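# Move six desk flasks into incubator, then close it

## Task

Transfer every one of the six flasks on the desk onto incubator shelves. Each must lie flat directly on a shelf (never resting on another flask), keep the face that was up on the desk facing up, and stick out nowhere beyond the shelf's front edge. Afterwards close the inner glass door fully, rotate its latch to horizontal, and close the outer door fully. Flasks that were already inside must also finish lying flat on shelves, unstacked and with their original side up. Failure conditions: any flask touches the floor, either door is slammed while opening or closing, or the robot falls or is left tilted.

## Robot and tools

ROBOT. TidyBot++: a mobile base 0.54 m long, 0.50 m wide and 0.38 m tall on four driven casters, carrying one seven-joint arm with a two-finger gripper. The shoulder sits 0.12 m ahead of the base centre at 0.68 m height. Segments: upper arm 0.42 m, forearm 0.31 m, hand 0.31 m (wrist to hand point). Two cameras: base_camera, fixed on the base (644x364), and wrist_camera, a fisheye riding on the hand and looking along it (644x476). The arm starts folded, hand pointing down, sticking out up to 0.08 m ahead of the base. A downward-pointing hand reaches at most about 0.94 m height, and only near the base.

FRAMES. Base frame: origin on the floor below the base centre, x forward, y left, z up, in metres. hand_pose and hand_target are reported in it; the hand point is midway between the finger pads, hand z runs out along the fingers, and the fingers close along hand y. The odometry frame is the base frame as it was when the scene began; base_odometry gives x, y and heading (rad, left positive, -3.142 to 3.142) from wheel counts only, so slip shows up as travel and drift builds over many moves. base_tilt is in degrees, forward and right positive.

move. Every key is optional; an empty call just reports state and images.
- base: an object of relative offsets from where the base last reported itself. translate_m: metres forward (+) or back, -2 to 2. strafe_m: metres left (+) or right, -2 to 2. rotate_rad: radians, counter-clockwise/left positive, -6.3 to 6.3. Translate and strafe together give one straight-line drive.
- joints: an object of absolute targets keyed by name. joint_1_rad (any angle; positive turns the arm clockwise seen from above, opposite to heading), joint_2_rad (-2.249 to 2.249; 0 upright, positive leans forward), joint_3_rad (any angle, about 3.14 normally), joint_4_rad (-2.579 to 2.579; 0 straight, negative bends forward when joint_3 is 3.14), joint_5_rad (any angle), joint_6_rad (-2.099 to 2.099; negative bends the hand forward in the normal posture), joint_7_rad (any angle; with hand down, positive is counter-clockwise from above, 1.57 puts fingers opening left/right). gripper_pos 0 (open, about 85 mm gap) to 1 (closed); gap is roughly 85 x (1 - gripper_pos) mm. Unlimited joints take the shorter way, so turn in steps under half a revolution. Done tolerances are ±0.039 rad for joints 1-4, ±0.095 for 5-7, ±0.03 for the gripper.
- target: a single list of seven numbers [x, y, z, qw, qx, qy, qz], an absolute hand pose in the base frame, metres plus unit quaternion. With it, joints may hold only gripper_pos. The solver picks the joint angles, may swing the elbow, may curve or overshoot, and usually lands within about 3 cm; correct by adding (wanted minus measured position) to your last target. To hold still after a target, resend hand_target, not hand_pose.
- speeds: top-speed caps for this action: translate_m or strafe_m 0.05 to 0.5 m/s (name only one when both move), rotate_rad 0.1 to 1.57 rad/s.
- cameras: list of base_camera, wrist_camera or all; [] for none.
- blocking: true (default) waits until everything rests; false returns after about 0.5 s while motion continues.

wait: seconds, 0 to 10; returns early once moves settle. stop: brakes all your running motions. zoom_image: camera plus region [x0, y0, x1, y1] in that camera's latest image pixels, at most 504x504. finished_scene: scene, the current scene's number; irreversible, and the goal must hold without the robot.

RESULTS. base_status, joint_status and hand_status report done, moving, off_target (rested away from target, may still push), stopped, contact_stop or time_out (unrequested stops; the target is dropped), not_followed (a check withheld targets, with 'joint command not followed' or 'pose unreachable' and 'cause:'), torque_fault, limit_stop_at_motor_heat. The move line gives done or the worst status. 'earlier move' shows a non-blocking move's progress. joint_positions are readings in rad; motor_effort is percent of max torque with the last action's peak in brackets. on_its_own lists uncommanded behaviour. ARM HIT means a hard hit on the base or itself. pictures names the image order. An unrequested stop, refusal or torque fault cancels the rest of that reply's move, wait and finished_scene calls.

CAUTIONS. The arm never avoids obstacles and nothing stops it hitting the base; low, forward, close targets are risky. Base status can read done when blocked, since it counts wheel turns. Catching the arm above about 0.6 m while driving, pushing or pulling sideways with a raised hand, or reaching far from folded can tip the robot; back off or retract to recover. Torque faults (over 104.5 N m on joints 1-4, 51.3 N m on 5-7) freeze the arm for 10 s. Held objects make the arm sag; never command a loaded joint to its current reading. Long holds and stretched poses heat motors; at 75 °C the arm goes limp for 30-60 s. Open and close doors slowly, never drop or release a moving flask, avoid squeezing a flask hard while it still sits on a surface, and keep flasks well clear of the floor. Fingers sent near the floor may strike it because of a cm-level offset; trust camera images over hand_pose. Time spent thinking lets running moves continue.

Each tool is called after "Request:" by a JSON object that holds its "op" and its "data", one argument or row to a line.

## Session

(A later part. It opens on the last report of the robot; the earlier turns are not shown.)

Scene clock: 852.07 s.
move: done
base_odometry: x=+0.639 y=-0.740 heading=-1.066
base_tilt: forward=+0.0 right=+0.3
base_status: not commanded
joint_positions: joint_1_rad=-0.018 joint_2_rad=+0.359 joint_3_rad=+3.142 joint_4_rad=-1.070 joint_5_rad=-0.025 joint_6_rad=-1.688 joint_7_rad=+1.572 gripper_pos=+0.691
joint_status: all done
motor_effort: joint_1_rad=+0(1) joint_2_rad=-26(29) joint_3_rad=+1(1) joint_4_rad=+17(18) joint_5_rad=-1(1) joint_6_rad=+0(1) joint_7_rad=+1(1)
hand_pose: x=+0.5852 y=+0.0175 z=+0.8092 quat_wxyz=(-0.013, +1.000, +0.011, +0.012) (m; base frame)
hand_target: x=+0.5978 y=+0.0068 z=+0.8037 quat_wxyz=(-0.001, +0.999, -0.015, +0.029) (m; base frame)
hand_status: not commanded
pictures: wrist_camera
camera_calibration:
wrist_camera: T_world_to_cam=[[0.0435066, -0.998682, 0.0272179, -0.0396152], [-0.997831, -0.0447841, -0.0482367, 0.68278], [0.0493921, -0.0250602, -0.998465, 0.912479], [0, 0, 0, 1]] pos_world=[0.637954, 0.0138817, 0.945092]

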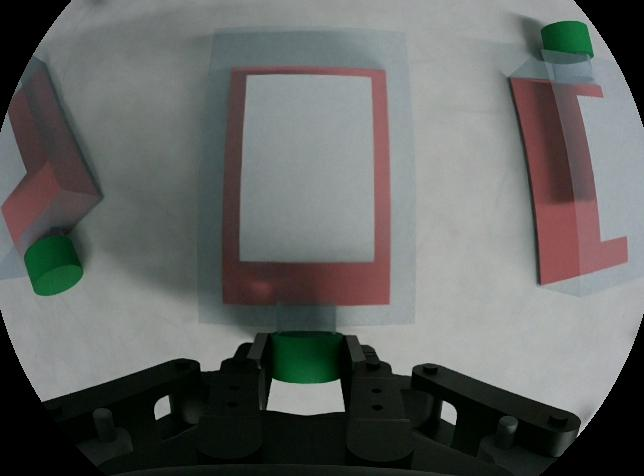

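Request:
{"op": "move", "data": {
  "joints": {"joint_2_rad": 0.358, "joint_4_rad": -1.108, "joint_6_rad": -1.625},
  "cameras": []
}}

Request:
{"op": "move", "data": {
  "joints": {"joint_2_rad": 0.355, "joint_4_rad": -1.122, "joint_6_rad": -1.625},
  "cameras": []
}}

Scene clock: 854.53 s.
move: done
base_odometry: x=+0.639 y=-0.740 heading=-1.066
base_tilt: forward=+0.0 right=+0.3
base_status: not commanded
joint_positions: joint_1_rad=-0.018 joint_2_rad=+0.350 joint_3_rad=+3.142 joint_4_rad=-1.090 joint_5_rad=-0.025 joint_6_rad=-1.673 joint_7_rad=+1.572 gripper_pos=+0.691
joint_status: all done
motor_effort: joint_1_rad=+0(1) joint_2_rad=-26(27) joint_3_rad=+1(2) joint_4_rad=+16(17) joint_5_rad=+0(1) joint_6_rad=+0(1) joint_7_rad=+0(1)
hand_pose: x=+0.5836 y=+0.0174 z=+0.8071 quat_wxyz=(-0.013, +1.000, +0.011, +0.014) (m; base frame)
hand_target: x=+0.5947 y=+0.0068 z=+0.7979 quat_wxyz=(-0.001, +1.000, -0.015, +0.025) (m; base frame)
hand_status: not commanded
pictures: none
No camera images: "cameras" was empty.

Scene clock: 855.07 s.
move: done
base_odometry: x=+0.639 y=-0.740 heading=-1.066
base_tilt: forward=+0.0 right=+0.3
base_status: not commanded
joint_positions: joint_1_rad=-0.018 joint_2_rad=+0.344 joint_3_rad=+3.142 joint_4_rad=-1.101 joint_5_rad=-0.025 joint_6_rad=-1.672 joint_7_rad=+1.572 gripper_pos=+0.691
joint_status: all done
motor_effort: joint_1_rad=+0(1) joint_2_rad=-26(27) joint_3_rad=+2(2) joint_4_rad=+16(17) joint_5_rad=-1(1) joint_6_rad=+0(1) joint_7_rad=+1(1)
hand_pose: x=+0.5802 y=+0.0174 z=+0.8064 quat_wxyz=(-0.013, +1.000, +0.011, +0.012) (m; base frame)
hand_target: x=+0.5905 y=+0.0067 z=+0.7947 quat_wxyz=(-0.001, +1.000, -0.015, +0.020) (m; base frame)
hand_status: not commanded
pictures: none
No camera images: "cameras" was empty.

Request:
{"op": "move", "data": {
  "joints": {"gripper_pos": 0.4},
  "cameras": []
}}

Request:
{"op": "move", "data": {
  "joints": {"joint_2_rad": 0.3985, "joint_4_rad": -0.893, "joint_6_rad": -1.87},
  "cameras": ["wrist_camera"]
}}

Scene clock: 857.00 s.
move: done
base_odometry: x=+0.639 y=-0.740 heading=-1.066
base_tilt: forward=+0.0 right=+0.3
base_status: not commanded
joint_positions: joint_1_rad=-0.018 joint_2_rad=+0.347 joint_3_rad=+3.142 joint_4_rad=-1.113 joint_5_rad=-0.025 joint_6_rad=-1.671 joint_7_rad=+1.571 gripper_pos=+0.400
joint_status: all done
motor_effort: joint_1_rad=+0(1) joint_2_rad=-28(29) joint_3_rad=+1(2) joint_4_rad=+18(19) joint_5_rad=+0(1) joint_6_rad=+0(1) joint_7_rad=+0(1)
hand_pose: x=+0.5776 y=+0.0173 z=+0.8012 quat_wxyz=(-0.013, +1.000, +0.011, +0.005) (m; base frame)
hand_target: x=+0.5905 y=+0.0067 z=+0.7947 quat_wxyz=(-0.001, +1.000, -0.015, +0.020) (m; base frame)
hand_status: not commanded
pictures: none
No camera images: "cameras" was empty.

Scene clock: 858.23 s.
move: done
base_odometry: x=+0.639 y=-0.740 heading=-1.066
base_tilt: forward=+0.0 right=+0.3
base_status: not commanded
joint_positions: joint_1_rad=-0.018 joint_2_rad=+0.382 joint_3_rad=+3.142 joint_4_rad=-0.914 joint_5_rad=-0.025 joint_6_rad=-1.813 joint_7_rad=+1.571 gripper_pos=+0.400
joint_status: all done
motor_effort: joint_1_rad=+0(1) joint_2_rad=-30(30) joint_3_rad=+1(1) joint_4_rad=+18(19) joint_5_rad=-1(1) joint_6_rad=+0(2) joint_7_rad=+1(1)
hand_pose: x=+0.5882 y=+0.0173 z=+0.8466 quat_wxyz=(-0.012, +1.000, +0.012, +0.016) (m; base frame)
hand_target: x=+0.5782 y=+0.0065 z=+0.8450 quat_wxyz=(+0.000, +1.000, -0.015, -0.010) (m; base frame)
hand_status: not commanded
pictures: wrist_camera
camera_calibration:
wrist_camera: T_world_to_cam=[[0.0460528, -0.998544, 0.0280722, -0.0430959], [-0.997269, -0.0475819, -0.0564817, 0.694199], [0.0577352, -0.0253944, -0.998009, 0.944455], [0, 0, 0, 1]] pos_world=[0.639759, 0.0139819, 0.982994]

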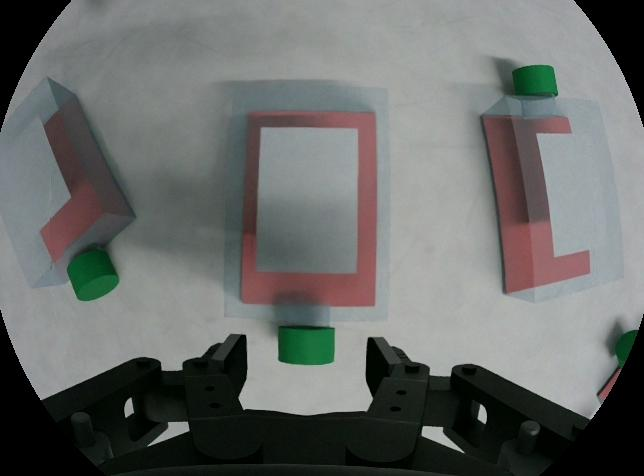

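Request:
{"op": "move", "data": {
  "base": {"translate_m": -0.19},
  "speeds": {"translate_m": 0.3},
  "joints": {"joint_2_rad": 0.30, "joint_4_rad": -1.0, "joint_6_rad": -1.0, "joint_7_rad": 1.53},
  "cameras": []
}}

Request:
{"op": "move", "data": {
  "joints": {"joint_2_rad": 0.17, "joint_4_rad": -1.72, "joint_6_rad": -0.06},
  "cameras": ["wrist_camera"]
}}

Scene clock: 867.77 s.
move: done
base_odometry: x=+0.547 y=-0.574 heading=-1.066
base_tilt: forward=+0.0 right=+0.3
base_status: done
joint_positions: joint_1_rad=-0.018 joint_2_rad=+0.292 joint_3_rad=+3.142 joint_4_rad=-0.995 joint_5_rad=-0.025 joint_6_rad=-1.053 joint_7_rad=+1.571 gripper_pos=+0.400
joint_status: all done
motor_effort: joint_1_rad=+0(2) joint_2_rad=-30(33) joint_3_rad=+1(2) joint_4_rad=+21(22) joint_5_rad=-1(1) joint_6_rad=+6(7) joint_7_rad=+0(1)
hand_pose: x=+0.7654 y=+0.0194 z=+0.9559 quat_wxyz=(-0.016, +0.921, +0.007, +0.390) (m; base frame)
hand_target: x=+0.7783 y=+0.0088 z=+0.9605 quat_wxyz=(-0.011, +0.913, -0.013, +0.408) (m; base frame)
hand_status: not commanded
pictures: none
No camera images: "cameras" was empty.

Scene clock: 870.13 s.
move: done
base_odometry: x=+0.547 y=-0.574 heading=-1.066
base_tilt: forward=+0.0 right=+0.3
base_status: not commanded
joint_positions: joint_1_rad=-0.018 joint_2_rad=+0.177 joint_3_rad=+3.142 joint_4_rad=-1.711 joint_5_rad=-0.025 joint_6_rad=-0.115 joint_7_rad=+1.571 gripper_pos=+0.400
joint_status: all done
motor_effort: joint_1_rad=-1(1) joint_2_rad=-26(31) joint_3_rad=+1(2) joint_4_rad=+22(24) joint_5_rad=-1(1) joint_6_rad=+8(9) joint_7_rad=+0(1)
hand_pose: x=+0.7744 y=+0.0136 z=+0.8675 quat_wxyz=(-0.012, +0.842, -0.002, +0.539) (m; base frame)
hand_target: x=+0.7778 y=+0.0089 z=+0.8826 quat_wxyz=(-0.015, +0.828, -0.012, +0.561) (m; base frame)
hand_status: not commanded
pictures: wrist_camera
camera_calibration:
wrist_camera: T_world_to_cam=[[-0.0278275, -0.999438, 0.0186916, 0.00935511], [-0.397917, -0.00607803, -0.917401, 1.16306], [0.916999, -0.0329667, -0.397525, -0.2319], [0, 0, 0, 1]] pos_world=[0.675713, 0.00877396, 0.974628]

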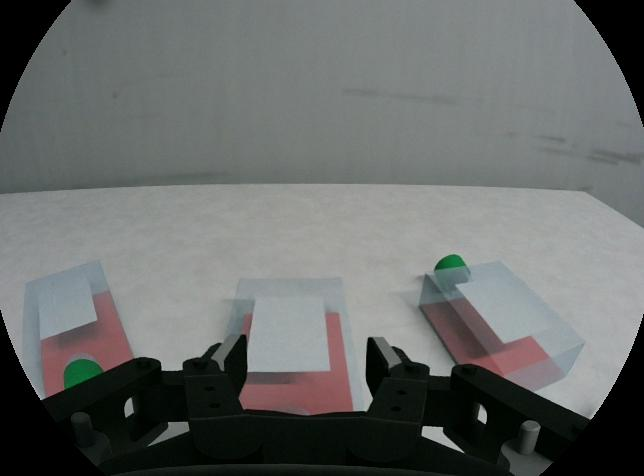

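Request:
{"op": "zoom_image", "data": {
  "camera": "wrist_camera",
  "region": [200, 250, 400, 430]
}}

Scaled by 2.520.

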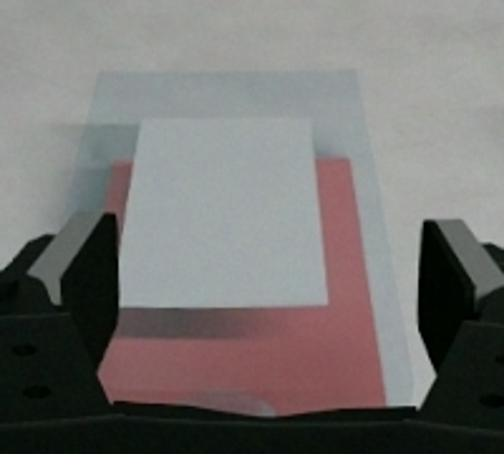

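Request:
{"op": "move", "data": {
  "base": {"translate_m": 0.003, "strafe_m": 0.012},
  "speeds": {"translate_m": 0.1},
  "joints": {"joint_2_rad": 0.24, "joint_4_rad": -1.857, "joint_6_rad": 0.16},
  "cameras": []
}}

Request:
{"op": "move", "data": {
  "joints": {"joint_2_rad": 0.2545, "joint_4_rad": -1.875, "joint_6_rad": 0.16},
  "cameras": ["wrist_camera"]
}}

Scene clock: 877.90 s.
move: done
base_odometry: x=+0.559 y=-0.570 heading=-1.066
base_tilt: forward=+0.0 right=+0.3
base_status: done
joint_positions: joint_1_rad=-0.016 joint_2_rad=+0.235 joint_3_rad=+3.140 joint_4_rad=-1.851 joint_5_rad=-0.025 joint_6_rad=+0.105 joint_7_rad=+1.571 gripper_pos=+0.400
joint_status: all done
motor_effort: joint_1_rad=+0(3) joint_2_rad=-27(29) joint_3_rad=+1(4) joint_4_rad=+20(23) joint_5_rad=-1(1) joint_6_rad=+8(10) joint_7_rad=+1(1)
hand_pose: x=+0.7758 y=+0.0122 z=+0.8121 quat_wxyz=(-0.011, +0.836, -0.004, +0.548) (m; base frame)
hand_target: x=+0.7814 y=+0.0090 z=+0.8212 quat_wxyz=(-0.015, +0.824, -0.012, +0.566) (m; base frame)
hand_status: not commanded
pictures: none
No camera images: "cameras" was empty.

Scene clock: 878.57 s.
move: done
base_odometry: x=+0.559 y=-0.570 heading=-1.066
base_tilt: forward=+0.0 right=+0.3
base_status: not commanded
joint_positions: joint_1_rad=-0.016 joint_2_rad=+0.244 joint_3_rad=+3.140 joint_4_rad=-1.868 joint_5_rad=-0.025 joint_6_rad=+0.109 joint_7_rad=+1.571 gripper_pos=+0.400
joint_status: all done
motor_effort: joint_1_rad=-1(1) joint_2_rad=-27(28) joint_3_rad=+1(1) joint_4_rad=+21(22) joint_5_rad=+0(1) joint_6_rad=+8(9) joint_7_rad=+0(1)
hand_pose: x=+0.7726 y=+0.0121 z=+0.7977 quat_wxyz=(-0.011, +0.842, -0.004, +0.539) (m; base frame)
hand_target: x=+0.7783 y=+0.0089 z=+0.8015 quat_wxyz=(-0.015, +0.833, -0.012, +0.553) (m; base frame)
hand_status: not commanded
pictures: wrist_camera
camera_calibration:
wrist_camera: T_world_to_cam=[[-0.032371, -0.999271, 0.0202613, 0.011445], [-0.397854, -0.00571362, -0.917431, 1.09824], [0.916878, -0.0377592, -0.397379, -0.257939], [0, 0, 0, 1]] pos_world=[0.673809, 0.00797198, 0.904829]

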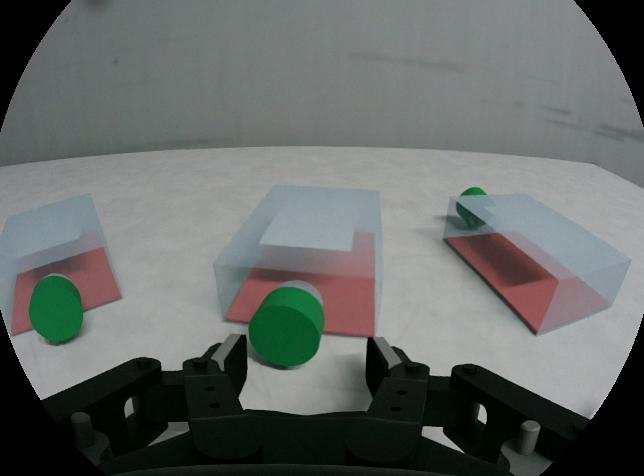

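Request:
{"op": "move", "data": {
  "base": {"strafe_m": 0.011},
  "speeds": {"strafe_m": 0.08},
  "cameras": []
}}

Request:
{"op": "move", "data": {
  "base": {"translate_m": 0.026},
  "speeds": {"translate_m": 0.08},
  "cameras": ["wrist_camera"]
}}

Scene clock: 891.97 s.
move: done
base_odometry: x=+0.568 y=-0.565 heading=-1.066
base_tilt: forward=+0.0 right=+0.3
base_status: done
joint_positions: joint_1_rad=-0.015 joint_2_rad=+0.244 joint_3_rad=+3.138 joint_4_rad=-1.868 joint_5_rad=-0.025 joint_6_rad=+0.109 joint_7_rad=+1.571 gripper_pos=+0.400
joint_status: not commanded
motor_effort: joint_1_rad=+0(3) joint_2_rad=-27(28) joint_3_rad=+1(3) joint_4_rad=+20(21) joint_5_rad=+0(1) joint_6_rad=+9(9) joint_7_rad=+1(1)
hand_pose: x=+0.7726 y=+0.0126 z=+0.7976 quat_wxyz=(-0.011, +0.842, -0.004, +0.539) (m; base frame)
hand_target: x=+0.7783 y=+0.0089 z=+0.8015 quat_wxyz=(-0.015, +0.833, -0.012, +0.553) (m; base frame)
hand_status: not commanded
pictures: none
No camera images: "cameras" was empty.

Scene clock: 892.83 s.
move: done
base_odometry: x=+0.581 y=-0.588 heading=-1.065
base_tilt: forward=+0.0 right=+0.3
base_status: done
joint_positions: joint_1_rad=-0.015 joint_2_rad=+0.248 joint_3_rad=+3.138 joint_4_rad=-1.869 joint_5_rad=-0.025 joint_6_rad=+0.112 joint_7_rad=+1.571 gripper_pos=+0.400
joint_status: not commanded
motor_effort: joint_1_rad=-1(1) joint_2_rad=-27(29) joint_3_rad=+1(2) joint_4_rad=+20(21) joint_5_rad=-1(1) joint_6_rad=+8(8) joint_7_rad=+0(1)
hand_pose: x=+0.7729 y=+0.0125 z=+0.7954 quat_wxyz=(-0.011, +0.843, -0.004, +0.538) (m; base frame)
hand_target: x=+0.7783 y=+0.0089 z=+0.8015 quat_wxyz=(-0.015, +0.833, -0.012, +0.553) (m; base frame)
hand_status: not commanded
pictures: wrist_camera
camera_calibration:
wrist_camera: T_world_to_cam=[[-0.0317202, -0.999297, 0.0199686, 0.0116326], [-0.399824, -0.00562417, -0.916575, 1.09711], [0.916043, -0.0370578, -0.399365, -0.256964], [0, 0, 0, 1]] pos_world=[0.674409, 0.00827226, 0.902728]

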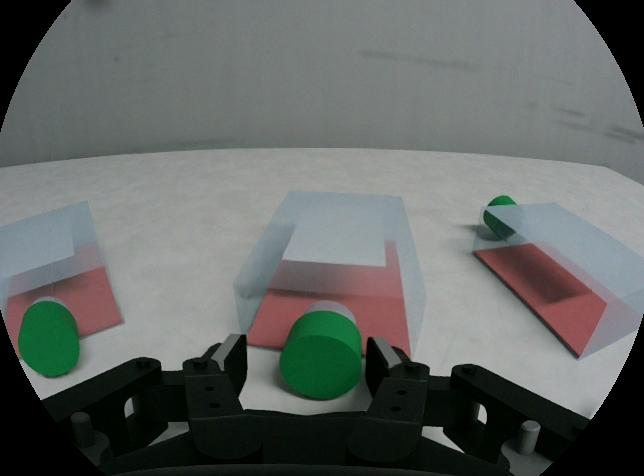

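Request:
{"op": "move", "data": {
  "joints": {"gripper_pos": 0.76},
  "cameras": ["wrist_camera"]
}}

Scene clock: 895.27 s.
move: off_target
base_odometry: x=+0.581 y=-0.588 heading=-1.065
base_tilt: forward=+0.0 right=+0.3
base_status: not commanded
joint_positions: joint_1_rad=-0.015 joint_2_rad=+0.248 joint_3_rad=+3.138 joint_4_rad=-1.869 joint_5_rad=-0.025 joint_6_rad=+0.116 joint_7_rad=+1.571 gripper_pos=+0.678
joint_status: gripper_pos off_target (ended at +0.678, target +0.760)
motor_effort: joint_1_rad=+0(1) joint_2_rad=-26(26) joint_3_rad=+1(2) joint_4_rad=+19(20) joint_5_rad=-1(1) joint_6_rad=+8(8) joint_7_rad=+1(1)
hand_pose: x=+0.7735 y=+0.0125 z=+0.7967 quat_wxyz=(-0.011, +0.842, -0.004, +0.540) (m; base frame)
hand_target: x=+0.7783 y=+0.0089 z=+0.8015 quat_wxyz=(-0.015, +0.833, -0.012, +0.553) (m; base frame)
hand_status: not commanded
pictures: wrist_camera
camera_calibration:
wrist_camera: T_world_to_cam=[[-0.0319051, -0.999294, 0.0198588, 0.0118417], [-0.395547, -0.00562286, -0.918429, 1.09677], [0.917892, -0.0371577, -0.395088, -0.261806], [0, 0, 0, 1]] pos_world=[0.67451, 0.00827222, 0.90363]

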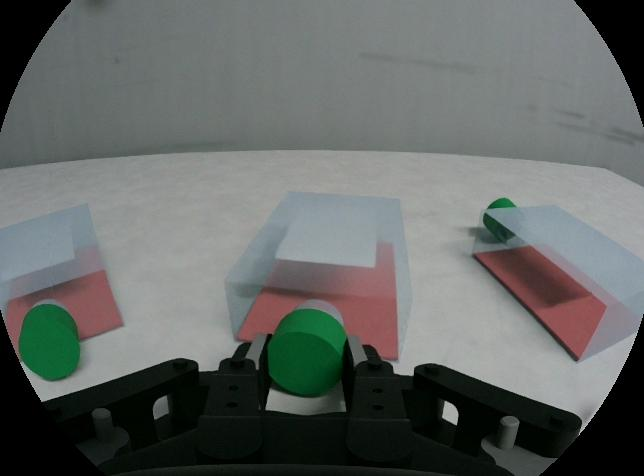

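Request:
{"op": "move", "data": {
  "joints": {"joint_2_rad": 0.17, "joint_4_rad": -1.72, "joint_6_rad": -0.06},
  "cameras": ["wrist_camera"]
}}

Request:
{"op": "zoom_image", "data": {
  "camera": "wrist_camera",
  "region": [200, 170, 440, 410]
}}

Scene clock: 897.50 s.
move: done
base_odometry: x=+0.581 y=-0.588 heading=-1.065
base_tilt: forward=+0.0 right=+0.3
base_status: not commanded
joint_positions: joint_1_rad=-0.015 joint_2_rad=+0.169 joint_3_rad=+3.138 joint_4_rad=-1.739 joint_5_rad=-0.025 joint_6_rad=-0.008 joint_7_rad=+1.571 gripper_pos=+0.678
joint_status: all done
motor_effort: joint_1_rad=+0(1) joint_2_rad=-27(31) joint_3_rad=+1(2) joint_4_rad=+23(24) joint_5_rad=+0(1) joint_6_rad=+9(11) joint_7_rad=+0(1)
hand_pose: x=+0.7791 y=+0.0136 z=+0.8875 quat_wxyz=(-0.013, +0.818, -0.003, +0.575) (m; base frame)
hand_target: x=+0.7778 y=+0.0089 z=+0.8826 quat_wxyz=(-0.015, +0.828, -0.012, +0.561) (m; base frame)
hand_status: not commanded
pictures: wrist_camera
camera_calibration:
wrist_camera: T_world_to_cam=[[-0.0305965, -0.99943, 0.0142692, 0.0152452], [-0.31608, -0.00386885, -0.948725, 1.14725], [0.948239, -0.0335378, -0.315781, -0.325052], [0, 0, 0, 1]] pos_world=[0.671317, 0.00877352, 0.985562]

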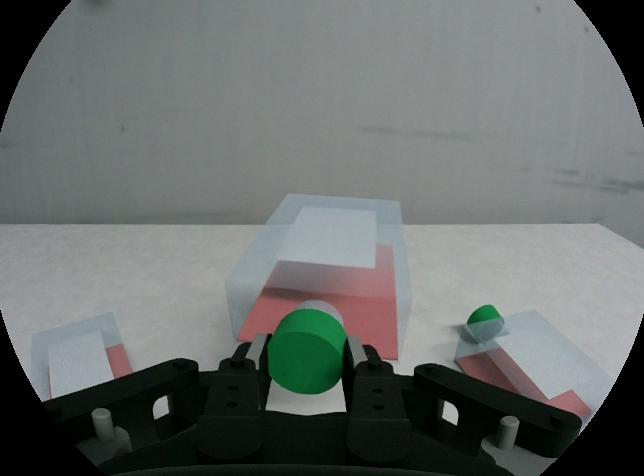

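Scaled by 2.100.

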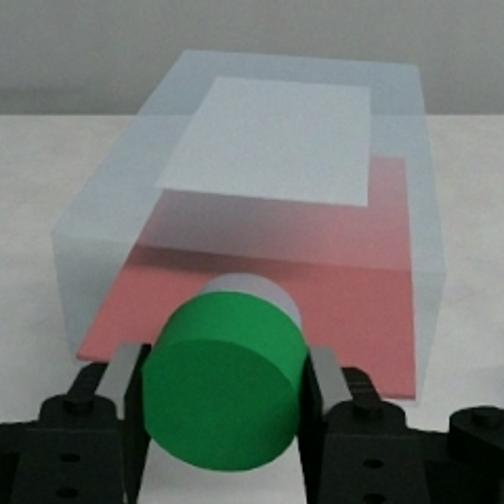

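Request:
{"op": "move", "data": {
  "base": {"translate_m": -0.35},
  "speeds": {"translate_m": 0.35},
  "cameras": []
}}

Scene clock: 917.83 s.
move: done
base_odometry: x=+0.411 y=-0.281 heading=-1.065
base_tilt: forward=+0.0 right=+0.3
base_status: done
joint_positions: joint_1_rad=-0.015 joint_2_rad=+0.168 joint_3_rad=+3.138 joint_4_rad=-1.739 joint_5_rad=-0.025 joint_6_rad=-0.010 joint_7_rad=+1.571 gripper_pos=+0.678
joint_status: not commanded
motor_effort: joint_1_rad=-1(1) joint_2_rad=-27(30) joint_3_rad=+1(2) joint_4_rad=+23(24) joint_5_rad=+0(1) joint_6_rad=+9(10) joint_7_rad=+1(1)
hand_pose: x=+0.7788 y=+0.0135 z=+0.8876 quat_wxyz=(-0.013, +0.818, -0.003, +0.575) (m; base frame)
hand_target: x=+0.7778 y=+0.0089 z=+0.8826 quat_wxyz=(-0.015, +0.828, -0.012, +0.561) (m; base frame)
hand_status: not commanded
pictures: none
No camera images: "cameras" was empty.

Request:
{"op": "move", "data": {
  "base": {"translate_m": -0.4752, "strafe_m": -1.0267, "rotate_rad": -1.393},
  "speeds": {"translate_m": 0.42, "rotate_rad": 0.42},
  "cameras": []
}}

Request:
{"op": "move", "data": {
  "joints": {"joint_2_rad": 0.031, "joint_4_rad": -1.977, "joint_6_rad": 0.057},
  "cameras": ["wrist_camera"]
}}

Scene clock: 925.57 s.
move: done
base_odometry: x=-0.717 y=-0.363 heading=-2.458
base_tilt: forward=+0.0 right=+0.3
base_status: done
joint_positions: joint_1_rad=-0.009 joint_2_rad=+0.170 joint_3_rad=+3.140 joint_4_rad=-1.739 joint_5_rad=-0.025 joint_6_rad=-0.010 joint_7_rad=+1.571 gripper_pos=+0.678
joint_status: not commanded
motor_effort: joint_1_rad=-1(5) joint_2_rad=-27(29) joint_3_rad=+1(5) joint_4_rad=+23(24) joint_5_rad=+0(1) joint_6_rad=+9(10) joint_7_rad=+1(1)
hand_pose: x=+0.7792 y=+0.0081 z=+0.8864 quat_wxyz=(-0.010, +0.819, -0.006, +0.574) (m; base frame)
hand_target: x=+0.7778 y=+0.0089 z=+0.8826 quat_wxyz=(-0.015, +0.828, -0.012, +0.561) (m; base frame)
hand_status: not commanded
pictures: none
No camera images: "cameras" was empty.

Scene clock: 926.87 s.
move: done
base_odometry: x=-0.717 y=-0.363 heading=-2.458
base_tilt: forward=+0.0 right=+0.3
base_status: not commanded
joint_positions: joint_1_rad=-0.009 joint_2_rad=+0.040 joint_3_rad=+3.140 joint_4_rad=-1.973 joint_5_rad=-0.025 joint_6_rad=+0.003 joint_7_rad=+1.571 gripper_pos=+0.678
joint_status: all done
motor_effort: joint_1_rad=+0(1) joint_2_rad=-21(28) joint_3_rad=+2(2) joint_4_rad=+22(24) joint_5_rad=+0(1) joint_6_rad=+9(9) joint_7_rad=+1(1)
hand_pose: x=+0.7017 y=+0.0073 z=+0.8352 quat_wxyz=(-0.009, +0.844, -0.006, +0.536) (m; base frame)
hand_target: x=+0.7058 y=+0.0082 z=+0.8537 quat_wxyz=(-0.015, +0.828, -0.012, +0.561) (m; base frame)
hand_status: not commanded
pictures: wrist_camera
camera_calibration:
wrist_camera: T_world_to_cam=[[-0.0377218, -0.999096, 0.019578, 0.00787682], [-0.404412, -0.00265276, -0.914573, 1.10662], [0.913799, -0.042417, -0.403947, -0.17058], [0, 0, 0, 1]] pos_world=[0.603703, 0.00356982, 0.943025]

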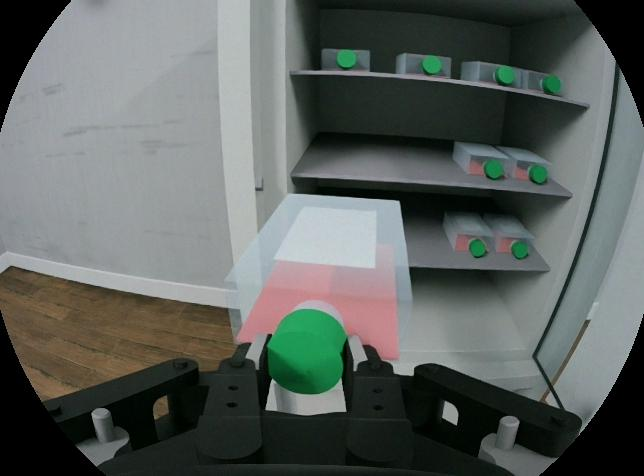

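Request:
{"op": "move", "data": {
  "base": {"translate_m": 0.3557, "strafe_m": -0.0556},
  "speeds": {"translate_m": 0.3},
  "cameras": ["wrist_camera"]
}}

Scene clock: 933.80 s.
move: done
base_odometry: x=-1.028 y=-0.544 heading=-2.458
base_tilt: forward=+0.0 right=+0.3
base_status: done
joint_positions: joint_1_rad=-0.009 joint_2_rad=+0.035 joint_3_rad=+3.140 joint_4_rad=-1.975 joint_5_rad=-0.025 joint_6_rad=+0.004 joint_7_rad=+1.571 gripper_pos=+0.678
joint_status: not commanded
motor_effort: joint_1_rad=+0(2) joint_2_rad=-22(24) joint_3_rad=+1(3) joint_4_rad=+22(23) joint_5_rad=+0(1) joint_6_rad=+9(9) joint_7_rad=+1(1)
hand_pose: x=+0.7003 y=+0.0072 z=+0.8375 quat_wxyz=(-0.009, +0.843, -0.006, +0.538) (m; base frame)
hand_target: x=+0.7058 y=+0.0082 z=+0.8537 quat_wxyz=(-0.015, +0.828, -0.012, +0.561) (m; base frame)
hand_status: not commanded
pictures: wrist_camera
camera_calibration:
wrist_camera: T_world_to_cam=[[-0.0378513, -0.999097, 0.0193145, 0.00799488], [-0.40026, -0.00255173, -0.916398, 1.10682], [0.915619, -0.0424177, -0.399802, -0.173092], [0, 0, 0, 1]] pos_world=[0.601804, 0.00346981, 0.944927]

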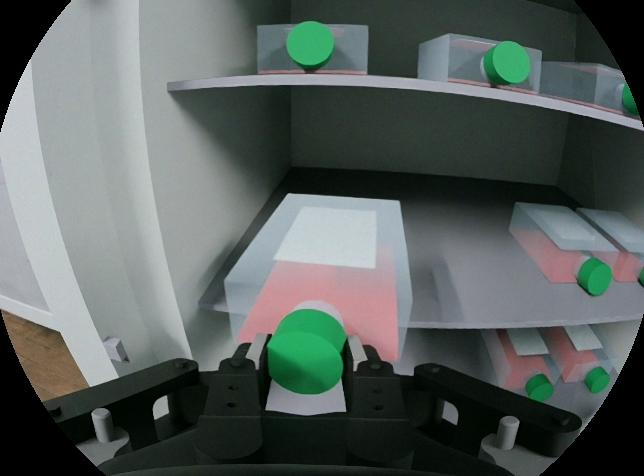

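Request:
{"op": "zoom_image", "data": {
  "camera": "wrist_camera",
  "region": [180, 270, 640, 400]
}}

Scaled by 1.096.

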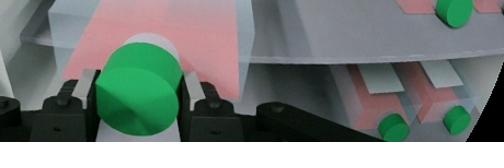

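Request:
{"op": "move", "data": {
  "base": {"translate_m": 0.1204, "strafe_m": -0.0067},
  "speeds": {"translate_m": 0.2},
  "cameras": ["wrist_camera"]
}}

Request:
{"op": "zoom_image", "data": {
  "camera": "wrist_camera",
  "region": [380, 250, 640, 430]
}}

Scene clock: 944.03 s.
move: done
base_odometry: x=-1.126 y=-0.615 heading=-2.458
base_tilt: forward=+0.0 right=+0.4
base_status: done
joint_positions: joint_1_rad=-0.009 joint_2_rad=+0.033 joint_3_rad=+3.140 joint_4_rad=-1.977 joint_5_rad=-0.025 joint_6_rad=+0.005 joint_7_rad=+1.571 gripper_pos=+0.678
joint_status: not commanded
motor_effort: joint_1_rad=+0(1) joint_2_rad=-21(24) joint_3_rad=+2(2) joint_4_rad=+22(23) joint_5_rad=+0(1) joint_6_rad=+8(9) joint_7_rad=+0(1)
hand_pose: x=+0.6998 y=+0.0072 z=+0.8375 quat_wxyz=(-0.009, +0.843, -0.006, +0.538) (m; base frame)
hand_target: x=+0.7058 y=+0.0082 z=+0.8537 quat_wxyz=(-0.015, +0.828, -0.012, +0.561) (m; base frame)
hand_status: not commanded
pictures: wrist_camera
camera_calibration:
wrist_camera: T_world_to_cam=[[-0.0378559, -0.999097, 0.0193015, 0.00799304], [-0.399936, -0.00255291, -0.91654, 1.10646], [0.915761, -0.0424158, -0.399478, -0.173066], [0, 0, 0, 1]] pos_world=[0.601304, 0.00346981, 0.944827]

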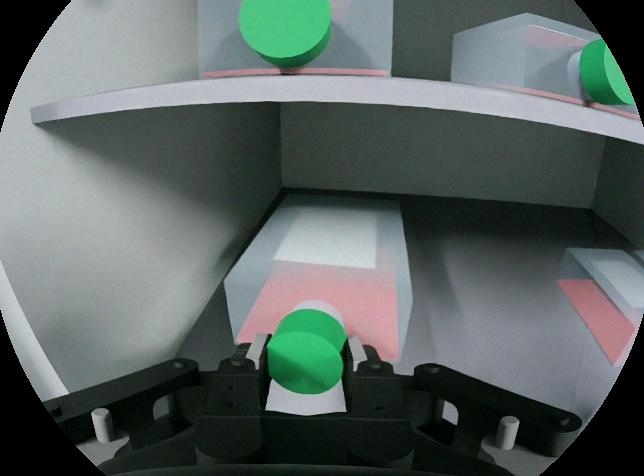

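Scaled by 1.938.

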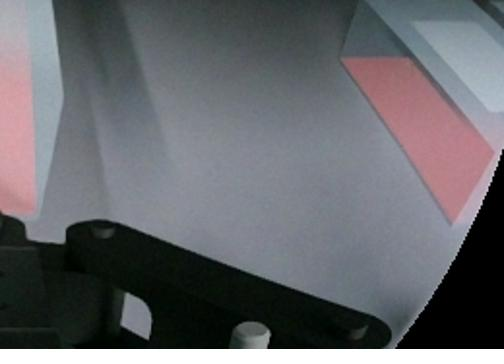

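Request:
{"op": "move", "data": {
  "base": {"translate_m": 0.0346, "strafe_m": -0.0054},
  "speeds": {"translate_m": 0.1},
  "cameras": []
}}

Scene clock: 949.23 s.
move: done
base_odometry: x=-1.156 y=-0.633 heading=-2.458
base_tilt: forward=+0.0 right=+0.3
base_status: done
joint_positions: joint_1_rad=-0.009 joint_2_rad=+0.033 joint_3_rad=+3.140 joint_4_rad=-1.978 joint_5_rad=-0.025 joint_6_rad=+0.005 joint_7_rad=+1.571 gripper_pos=+0.678
joint_status: not commanded
motor_effort: joint_1_rad=-1(1) joint_2_rad=-22(23) joint_3_rad=+2(2) joint_4_rad=+23(23) joint_5_rad=+0(1) joint_6_rad=+9(10) joint_7_rad=+1(1)
hand_pose: x=+0.6997 y=+0.0072 z=+0.8373 quat_wxyz=(-0.009, +0.843, -0.006, +0.538) (m; base frame)
hand_target: x=+0.7058 y=+0.0082 z=+0.8537 quat_wxyz=(-0.015, +0.828, -0.012, +0.561) (m; base frame)
hand_status: not commanded
pictures: none
No camera images: "cameras" was empty.

Request:
{"op": "move", "data": {
  "joints": {"joint_2_rad": 0.066, "joint_4_rad": -2.033, "joint_6_rad": 0.147},
  "cameras": ["wrist_camera"]
}}

Scene clock: 952.47 s.
move: done
base_odometry: x=-1.156 y=-0.633 heading=-2.458
base_tilt: forward=+0.0 right=+0.3
base_status: not commanded
joint_positions: joint_1_rad=-0.009 joint_2_rad=+0.062 joint_3_rad=+3.140 joint_4_rad=-2.032 joint_5_rad=-0.025 joint_6_rad=+0.095 joint_7_rad=+1.571 gripper_pos=+0.678
joint_status: all done
motor_effort: joint_1_rad=+0(1) joint_2_rad=-22(23) joint_3_rad=+2(2) joint_4_rad=+21(23) joint_5_rad=+0(1) joint_6_rad=+9(10) joint_7_rad=+1(1)
hand_pose: x=+0.7007 y=+0.0065 z=+0.8154 quat_wxyz=(-0.009, +0.841, -0.007, +0.541) (m; base frame)
hand_target: x=+0.7071 y=+0.0082 z=+0.8274 quat_wxyz=(-0.015, +0.828, -0.012, +0.560) (m; base frame)
hand_status: not commanded
pictures: wrist_camera
camera_calibration:
wrist_camera: T_world_to_cam=[[-0.0399711, -0.999001, 0.0199968, 0.00866489], [-0.394216, -0.00262275, -0.919014, 1.08454], [0.918148, -0.0446171, -0.393717, -0.188981], [0, 0, 0, 1]] pos_world=[0.601402, 0.00306894, 0.922131]

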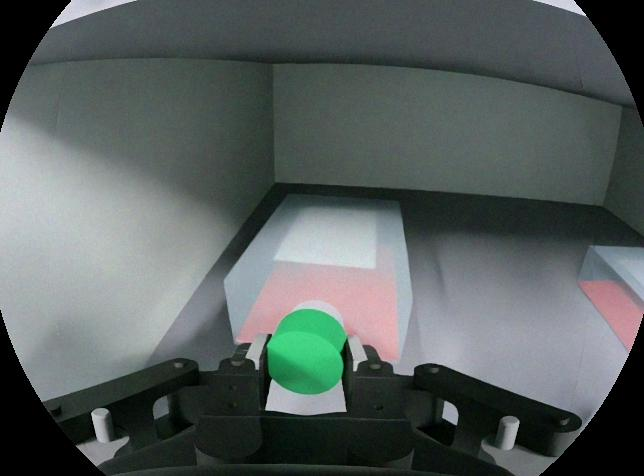

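Request:
{"op": "move", "data": {
  "joints": {"joint_2_rad": 0.082, "joint_4_rad": -2.061, "joint_6_rad": 0.192},
  "cameras": []
}}

Request:
{"op": "move", "data": {
  "joints": {"joint_2_rad": 0.088, "joint_4_rad": -2.072, "joint_6_rad": 0.21},
  "cameras": []
}}

Request:
{"op": "move", "data": {
  "joints": {"joint_2_rad": 0.094, "joint_4_rad": -2.083, "joint_6_rad": 0.226},
  "cameras": ["wrist_camera"]
}}

Scene clock: 954.60 s.
move: done
base_odometry: x=-1.156 y=-0.633 heading=-2.458
base_tilt: forward=+0.0 right=+0.3
base_status: not commanded
joint_positions: joint_1_rad=-0.009 joint_2_rad=+0.075 joint_3_rad=+3.140 joint_4_rad=-2.058 joint_5_rad=-0.025 joint_6_rad=+0.142 joint_7_rad=+1.571 gripper_pos=+0.678
joint_status: all done
motor_effort: joint_1_rad=+0(1) joint_2_rad=-22(23) joint_3_rad=+1(2) joint_4_rad=+21(22) joint_5_rad=+0(1) joint_6_rad=+9(9) joint_7_rad=+1(1)
hand_pose: x=+0.7005 y=+0.0061 z=+0.8066 quat_wxyz=(-0.008, +0.839, -0.007, +0.544) (m; base frame)
hand_target: x=+0.7067 y=+0.0081 z=+0.8154 quat_wxyz=(-0.015, +0.828, -0.012, +0.561) (m; base frame)
hand_status: not commanded
pictures: none
No camera images: "cameras" was empty.

Scene clock: 955.13 s.
move: done
base_odometry: x=-1.156 y=-0.633 heading=-2.458
base_tilt: forward=+0.0 right=+0.3
base_status: not commanded
joint_positions: joint_1_rad=-0.009 joint_2_rad=+0.079 joint_3_rad=+3.140 joint_4_rad=-2.068 joint_5_rad=-0.025 joint_6_rad=+0.158 joint_7_rad=+1.571 gripper_pos=+0.678
joint_status: all done
motor_effort: joint_1_rad=+0(1) joint_2_rad=-21(22) joint_3_rad=+1(2) joint_4_rad=+21(22) joint_5_rad=+0(1) joint_6_rad=+9(10) joint_7_rad=+0(1)
hand_pose: x=+0.7003 y=+0.0060 z=+0.8037 quat_wxyz=(-0.008, +0.838, -0.007, +0.545) (m; base frame)
hand_target: x=+0.7064 y=+0.0081 z=+0.8110 quat_wxyz=(-0.015, +0.828, -0.012, +0.561) (m; base frame)
hand_status: not commanded
pictures: none
No camera images: "cameras" was empty.

Scene clock: 955.67 s.
move: done
base_odometry: x=-1.156 y=-0.633 heading=-2.458
base_tilt: forward=+0.0 right=+0.3
base_status: not commanded
joint_positions: joint_1_rad=-0.009 joint_2_rad=+0.084 joint_3_rad=+3.140 joint_4_rad=-2.078 joint_5_rad=-0.025 joint_6_rad=+0.175 joint_7_rad=+1.571 gripper_pos=+0.678
joint_status: all done
motor_effort: joint_1_rad=-1(1) joint_2_rad=-22(23) joint_3_rad=+1(2) joint_4_rad=+21(22) joint_5_rad=-1(1) joint_6_rad=+9(10) joint_7_rad=+1(1)
hand_pose: x=+0.6999 y=+0.0059 z=+0.7994 quat_wxyz=(-0.008, +0.838, -0.007, +0.545) (m; base frame)
hand_target: x=+0.7058 y=+0.0081 z=+0.8061 quat_wxyz=(-0.015, +0.828, -0.012, +0.561) (m; base frame)
hand_status: not commanded
pictures: wrist_camera
camera_calibration:
wrist_camera: T_world_to_cam=[[-0.0419653, -0.998909, 0.0204909, 0.00937422], [-0.384181, -0.00279907, -0.923254, 1.06586], [0.922304, -0.0466168, -0.383644, -0.205489], [0, 0, 0, 1]] pos_world=[0.599401, 0.00276816, 0.905036]

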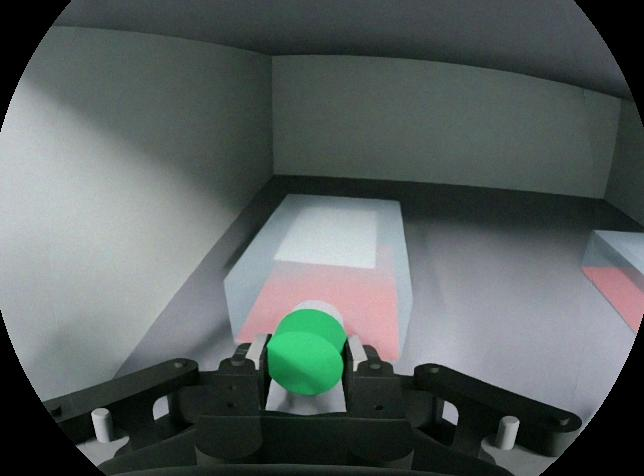

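Request:
{"op": "move", "data": {
  "joints": {"joint_2_rad": 0.1, "joint_4_rad": -2.094, "joint_6_rad": 0.243},
  "cameras": []
}}

Request:
{"op": "move", "data": {
  "joints": {"joint_2_rad": 0.107, "joint_4_rad": -2.105, "joint_6_rad": 0.259},
  "cameras": []
}}

Request:
{"op": "move", "data": {
  "joints": {"joint_2_rad": 0.113, "joint_4_rad": -2.116, "joint_6_rad": 0.275},
  "cameras": ["wrist_camera"]
}}

Scene clock: 957.77 s.
move: done
base_odometry: x=-1.156 y=-0.633 heading=-2.458
base_tilt: forward=+0.0 right=+0.4
base_status: not commanded
joint_positions: joint_1_rad=-0.009 joint_2_rad=+0.090 joint_3_rad=+3.140 joint_4_rad=-2.089 joint_5_rad=-0.025 joint_6_rad=+0.192 joint_7_rad=+1.571 gripper_pos=+0.678
joint_status: all done
motor_effort: joint_1_rad=-1(1) joint_2_rad=-22(22) joint_3_rad=+1(2) joint_4_rad=+20(21) joint_5_rad=+0(1) joint_6_rad=+9(10) joint_7_rad=+1(1)
hand_pose: x=+0.6994 y=+0.0057 z=+0.7950 quat_wxyz=(-0.008, +0.838, -0.007, +0.545) (m; base frame)
hand_target: x=+0.7053 y=+0.0081 z=+0.8015 quat_wxyz=(-0.015, +0.828, -0.012, +0.561) (m; base frame)
hand_status: not commanded
pictures: none
No camera images: "cameras" was empty.

Scene clock: 958.33 s.
move: done
base_odometry: x=-1.156 y=-0.633 heading=-2.458
base_tilt: forward=+0.0 right=+0.3
base_status: not commanded
joint_positions: joint_1_rad=-0.009 joint_2_rad=+0.098 joint_3_rad=+3.140 joint_4_rad=-2.100 joint_5_rad=-0.025 joint_6_rad=+0.208 joint_7_rad=+1.571 gripper_pos=+0.678
joint_status: all done
motor_effort: joint_1_rad=+0(1) joint_2_rad=-22(23) joint_3_rad=+1(2) joint_4_rad=+20(21) joint_5_rad=+0(1) joint_6_rad=+9(9) joint_7_rad=+1(1)
hand_pose: x=+0.6989 y=+0.0056 z=+0.7894 quat_wxyz=(-0.007, +0.839, -0.008, +0.544) (m; base frame)
hand_target: x=+0.7046 y=+0.0081 z=+0.7960 quat_wxyz=(-0.015, +0.828, -0.012, +0.560) (m; base frame)
hand_status: not commanded
pictures: none
No camera images: "cameras" was empty.

Scene clock: 958.87 s.
move: done
base_odometry: x=-1.156 y=-0.633 heading=-2.458
base_tilt: forward=+0.0 right=+0.3
base_status: not commanded
joint_positions: joint_1_rad=-0.009 joint_2_rad=+0.100 joint_3_rad=+3.140 joint_4_rad=-2.109 joint_5_rad=-0.025 joint_6_rad=+0.226 joint_7_rad=+1.571 gripper_pos=+0.678
joint_status: all done
motor_effort: joint_1_rad=-1(1) joint_2_rad=-22(22) joint_3_rad=+1(2) joint_4_rad=+20(20) joint_5_rad=+0(1) joint_6_rad=+9(9) joint_7_rad=+1(1)
hand_pose: x=+0.6988 y=+0.0055 z=+0.7886 quat_wxyz=(-0.007, +0.837, -0.008, +0.547) (m; base frame)
hand_target: x=+0.7038 y=+0.0081 z=+0.7912 quat_wxyz=(-0.015, +0.829, -0.012, +0.559) (m; base frame)
hand_status: not commanded
pictures: wrist_camera
camera_calibration:
wrist_camera: T_world_to_cam=[[-0.0430851, -0.998851, 0.020976, 0.0094741], [-0.379041, -0.00308322, -0.925375, 1.05364], [0.924376, -0.0478207, -0.378472, -0.214219], [0, 0, 0, 1]] pos_world=[0.597801, 0.00246772, 0.893739]

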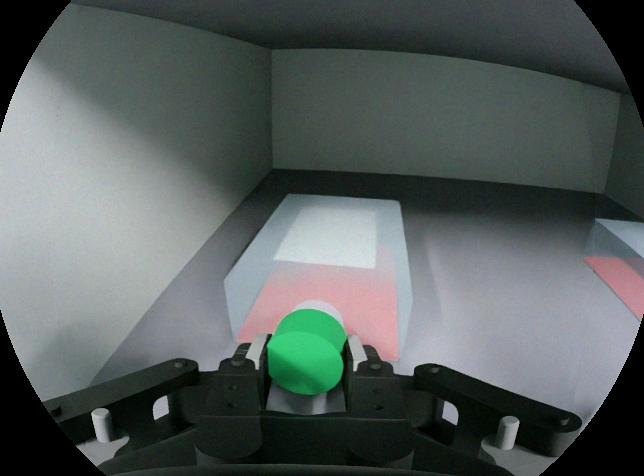

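Request:
{"op": "move", "data": {
  "joints": {"joint_2_rad": 0.116, "joint_4_rad": -2.122, "joint_6_rad": 0.275},
  "cameras": []
}}

Request:
{"op": "move", "data": {
  "joints": {"gripper_pos": 0.4},
  "cameras": ["wrist_camera"]
}}

Scene clock: 960.87 s.
move: done
base_odometry: x=-1.156 y=-0.633 heading=-2.458
base_tilt: forward=+0.0 right=+0.4
base_status: not commanded
joint_positions: joint_1_rad=-0.009 joint_2_rad=+0.100 joint_3_rad=+3.140 joint_4_rad=-2.110 joint_5_rad=-0.025 joint_6_rad=+0.228 joint_7_rad=+1.571 gripper_pos=+0.678
joint_status: all done
motor_effort: joint_1_rad=+0(1) joint_2_rad=-21(22) joint_3_rad=+2(2) joint_4_rad=+19(20) joint_5_rad=+0(1) joint_6_rad=+7(9) joint_7_rad=+0(1)
hand_pose: x=+0.6987 y=+0.0055 z=+0.7885 quat_wxyz=(-0.007, +0.837, -0.008, +0.548) (m; base frame)
hand_target: x=+0.7022 y=+0.0081 z=+0.7862 quat_wxyz=(-0.015, +0.831, -0.012, +0.556) (m; base frame)
hand_status: not commanded
pictures: none
No camera images: "cameras" was empty.

Scene clock: 961.60 s.
move: done
base_odometry: x=-1.156 y=-0.633 heading=-2.458
base_tilt: forward=+0.0 right=+0.3
base_status: not commanded
joint_positions: joint_1_rad=-0.009 joint_2_rad=+0.102 joint_3_rad=+3.140 joint_4_rad=-2.111 joint_5_rad=-0.025 joint_6_rad=+0.228 joint_7_rad=+1.571 gripper_pos=+0.400
joint_status: all done
motor_effort: joint_1_rad=+0(1) joint_2_rad=-21(22) joint_3_rad=+1(2) joint_4_rad=+20(20) joint_5_rad=-1(1) joint_6_rad=+8(8) joint_7_rad=+0(1)
hand_pose: x=+0.6986 y=+0.0055 z=+0.7872 quat_wxyz=(-0.007, +0.837, -0.008, +0.547) (m; base frame)
hand_target: x=+0.7022 y=+0.0081 z=+0.7862 quat_wxyz=(-0.015, +0.831, -0.012, +0.556) (m; base frame)
hand_status: not commanded
pictures: wrist_camera
camera_calibration:
wrist_camera: T_world_to_cam=[[-0.0431472, -0.998846, 0.0210753, 0.00944553], [-0.38033, -0.00308478, -0.924846, 1.0527], [0.923844, -0.0479201, -0.379758, -0.213153], [0, 0, 0, 1]] pos_world=[0.5977, 0.00246768, 0.892438]

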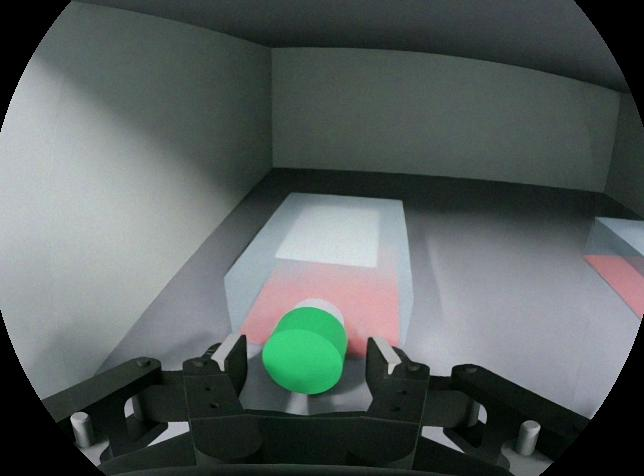

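Request:
{"op": "move", "data": {
  "base": {"translate_m": -0.28},
  "speeds": {"translate_m": 0.25},
  "cameras": ["wrist_camera"]
}}

Scene clock: 964.17 s.
move: done
base_odometry: x=-0.939 y=-0.456 heading=-2.458
base_tilt: forward=+0.0 right=+0.3
base_status: done
joint_positions: joint_1_rad=-0.009 joint_2_rad=+0.109 joint_3_rad=+3.140 joint_4_rad=-2.118 joint_5_rad=-0.025 joint_6_rad=+0.235 joint_7_rad=+1.571 gripper_pos=+0.400
joint_status: not commanded
motor_effort: joint_1_rad=+0(1) joint_2_rad=-22(24) joint_3_rad=+1(2) joint_4_rad=+19(21) joint_5_rad=+0(1) joint_6_rad=+8(9) joint_7_rad=+0(1)
hand_pose: x=+0.6979 y=+0.0054 z=+0.7814 quat_wxyz=(-0.007, +0.839, -0.008, +0.544) (m; base frame)
hand_target: x=+0.7022 y=+0.0081 z=+0.7862 quat_wxyz=(-0.015, +0.831, -0.012, +0.556) (m; base frame)
hand_status: not commanded
pictures: wrist_camera
camera_calibration:
wrist_camera: T_world_to_cam=[[-0.0431463, -0.998836, 0.0215444, 0.00914049], [-0.386802, -0.00318191, -0.922157, 1.0495], [0.921153, -0.048121, -0.386215, -0.207844], [0, 0, 0, 1]] pos_world=[0.5978, 0.00246761, 0.887336]

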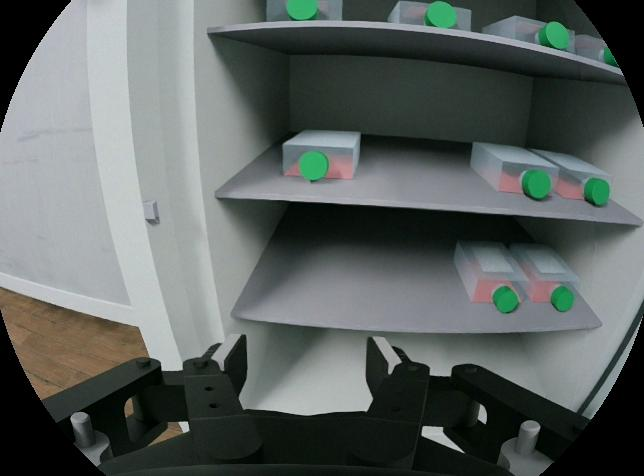

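Request:
{"op": "move", "data": {
  "base": {"translate_m": -0.575, "strafe_m": 0.955, "rotate_rad": 2.078},
  "speeds": {"translate_m": 0.5, "rotate_rad": 0.6},
  "joints": {"joint_2_rad": 0.17, "joint_4_rad": -1.72, "joint_6_rad": -0.06}
}}

Scene clock: 978.00 s.
move: done
base_odometry: x=+0.110 y=-0.833 heading=-0.380
base_tilt: forward=+0.0 right=+0.3
base_status: done
joint_positions: joint_1_rad=-0.011 joint_2_rad=+0.166 joint_3_rad=+3.139 joint_4_rad=-1.740 joint_5_rad=-0.025 joint_6_rad=-0.002 joint_7_rad=+1.571 gripper_pos=+0.400
joint_status: all done
motor_effort: joint_1_rad=+0(4) joint_2_rad=-26(28) joint_3_rad=+1(4) joint_4_rad=+23(23) joint_5_rad=+0(1) joint_6_rad=+8(9) joint_7_rad=+0(1)
hand_pose: x=+0.7789 y=+0.0099 z=+0.8904 quat_wxyz=(-0.011, +0.816, -0.005, +0.578) (m; base frame)
hand_target: x=+0.7778 y=+0.0089 z=+0.8826 quat_wxyz=(-0.015, +0.828, -0.012, +0.561) (m; base frame)
hand_status: not commanded
pictures: base_camera, wrist_camera
camera_calibration:
wrist_camera: T_world_to_cam=[[-0.036429, -0.999236, 0.0141358, 0.0162241], [-0.30882, -0.00219647, -0.951118, 1.1464], [0.950422, -0.0390137, -0.308504, -0.332155], [0, 0, 0, 1]] pos_world=[0.670312, 0.00577114, 0.987666]

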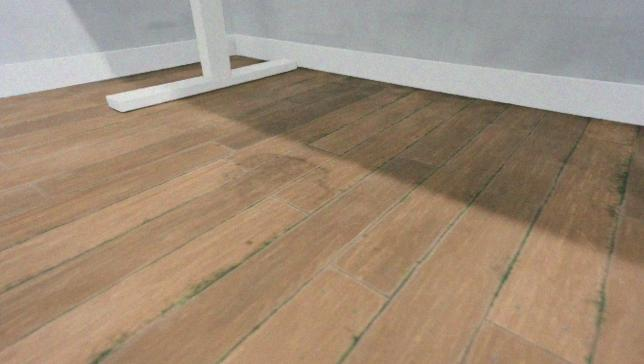

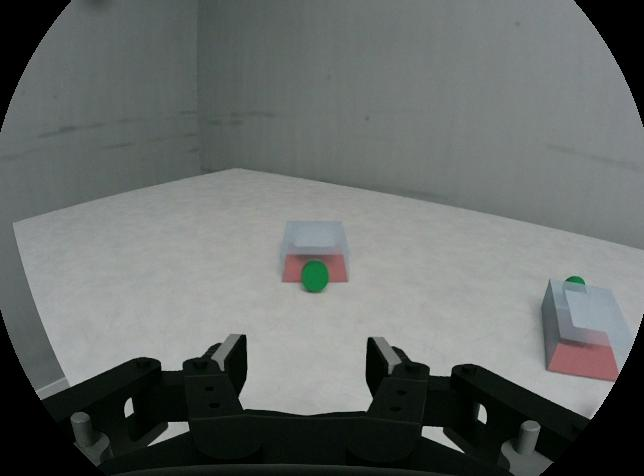

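Request:
{"op": "move", "data": {
  "base": {"translate_m": 0.25, "strafe_m": -0.005},
  "speeds": {"translate_m": 0.25},
  "cameras": ["wrist_camera"]
}}

Request:
{"op": "zoom_image", "data": {
  "camera": "wrist_camera",
  "region": [210, 230, 410, 410]
}}

Scene clock: 982.37 s.
move: done
base_odometry: x=+0.340 y=-0.931 heading=-0.380
base_tilt: forward=+0.0 right=+0.3
base_status: done
joint_positions: joint_1_rad=-0.011 joint_2_rad=+0.168 joint_3_rad=+3.139 joint_4_rad=-1.739 joint_5_rad=-0.025 joint_6_rad=-0.004 joint_7_rad=+1.571 gripper_pos=+0.400
joint_status: not commanded
motor_effort: joint_1_rad=+0(1) joint_2_rad=-26(28) joint_3_rad=+1(2) joint_4_rad=+22(24) joint_5_rad=-1(1) joint_6_rad=+9(9) joint_7_rad=+1(1)
hand_pose: x=+0.7794 y=+0.0099 z=+0.8888 quat_wxyz=(-0.011, +0.817, -0.005, +0.577) (m; base frame)
hand_target: x=+0.7778 y=+0.0089 z=+0.8826 quat_wxyz=(-0.015, +0.828, -0.012, +0.561) (m; base frame)
hand_status: not commanded
pictures: wrist_camera
camera_calibration:
wrist_camera: T_world_to_cam=[[-0.0363485, -0.999236, 0.0143595, 0.0160006], [-0.312101, -0.00229954, -0.950046, 1.14659], [0.949353, -0.0390144, -0.311779, -0.329464], [0, 0, 0, 1]] pos_world=[0.671212, 0.00577115, 0.986364]

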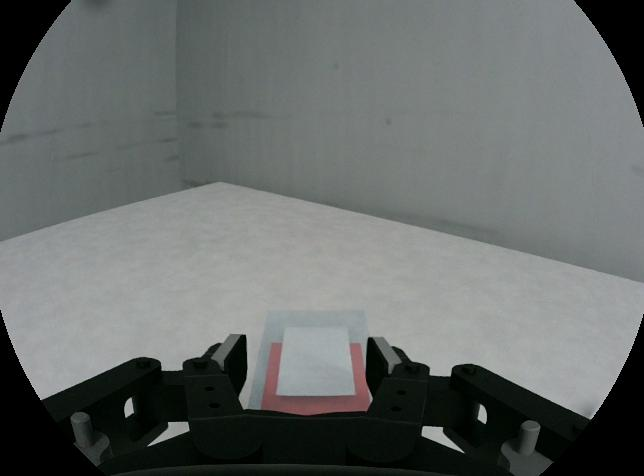

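Scaled by 2.520.

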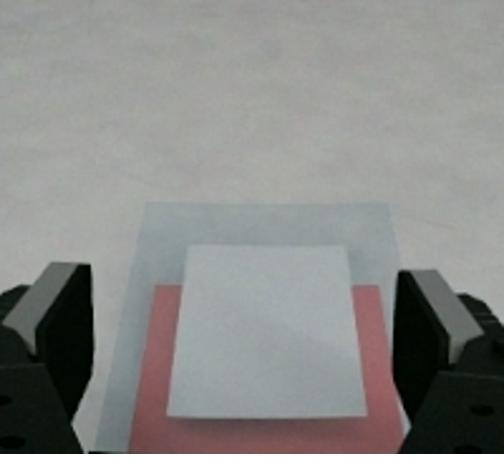

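Request:
{"op": "move", "data": {
  "base": {"translate_m": 0.014, "strafe_m": -0.004},
  "speeds": {"translate_m": 0.1},
  "cameras": []
}}

Request:
{"op": "move", "data": {
  "joints": {"joint_2_rad": 0.24, "joint_4_rad": -1.857, "joint_6_rad": 0.16},
  "cameras": ["wrist_camera"]
}}

Scene clock: 987.20 s.
move: done
base_odometry: x=+0.352 y=-0.940 heading=-0.379
base_tilt: forward=+0.0 right=+0.3
base_status: done
joint_positions: joint_1_rad=-0.011 joint_2_rad=+0.170 joint_3_rad=+3.139 joint_4_rad=-1.736 joint_5_rad=-0.025 joint_6_rad=-0.005 joint_7_rad=+1.571 gripper_pos=+0.400
joint_status: not commanded
motor_effort: joint_1_rad=+0(2) joint_2_rad=-26(29) joint_3_rad=+1(3) joint_4_rad=+22(23) joint_5_rad=+0(1) joint_6_rad=+8(9) joint_7_rad=+1(1)
hand_pose: x=+0.7803 y=+0.0100 z=+0.8889 quat_wxyz=(-0.011, +0.817, -0.005, +0.577) (m; base frame)
hand_target: x=+0.7778 y=+0.0089 z=+0.8826 quat_wxyz=(-0.015, +0.828, -0.012, +0.561) (m; base frame)
hand_status: not commanded
pictures: none
No camera images: "cameras" was empty.

Scene clock: 988.50 s.
move: done
base_odometry: x=+0.352 y=-0.940 heading=-0.379
base_tilt: forward=+0.0 right=+0.3
base_status: not commanded
joint_positions: joint_1_rad=-0.011 joint_2_rad=+0.237 joint_3_rad=+3.139 joint_4_rad=-1.855 joint_5_rad=-0.025 joint_6_rad=+0.110 joint_7_rad=+1.571 gripper_pos=+0.400
joint_status: all done
motor_effort: joint_1_rad=-1(1) joint_2_rad=-27(30) joint_3_rad=+1(2) joint_4_rad=+21(23) joint_5_rad=-1(1) joint_6_rad=+9(9) joint_7_rad=+1(1)
hand_pose: x=+0.7757 y=+0.0090 z=+0.8097 quat_wxyz=(-0.010, +0.837, -0.006, +0.548) (m; base frame)
hand_target: x=+0.7814 y=+0.0090 z=+0.8212 quat_wxyz=(-0.015, +0.824, -0.012, +0.566) (m; base frame)
hand_status: not commanded
pictures: wrist_camera
camera_calibration:
wrist_camera: T_world_to_cam=[[-0.0377935, -0.999107, 0.0188701, 0.0134998], [-0.378664, -0.00315663, -0.925529, 1.10208], [0.924762, -0.0421244, -0.378207, -0.277668], [0, 0, 0, 1]] pos_world=[0.674606, 0.00526998, 0.914737]

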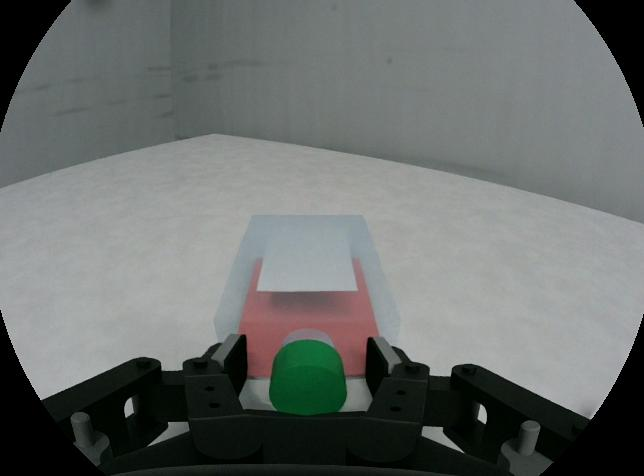

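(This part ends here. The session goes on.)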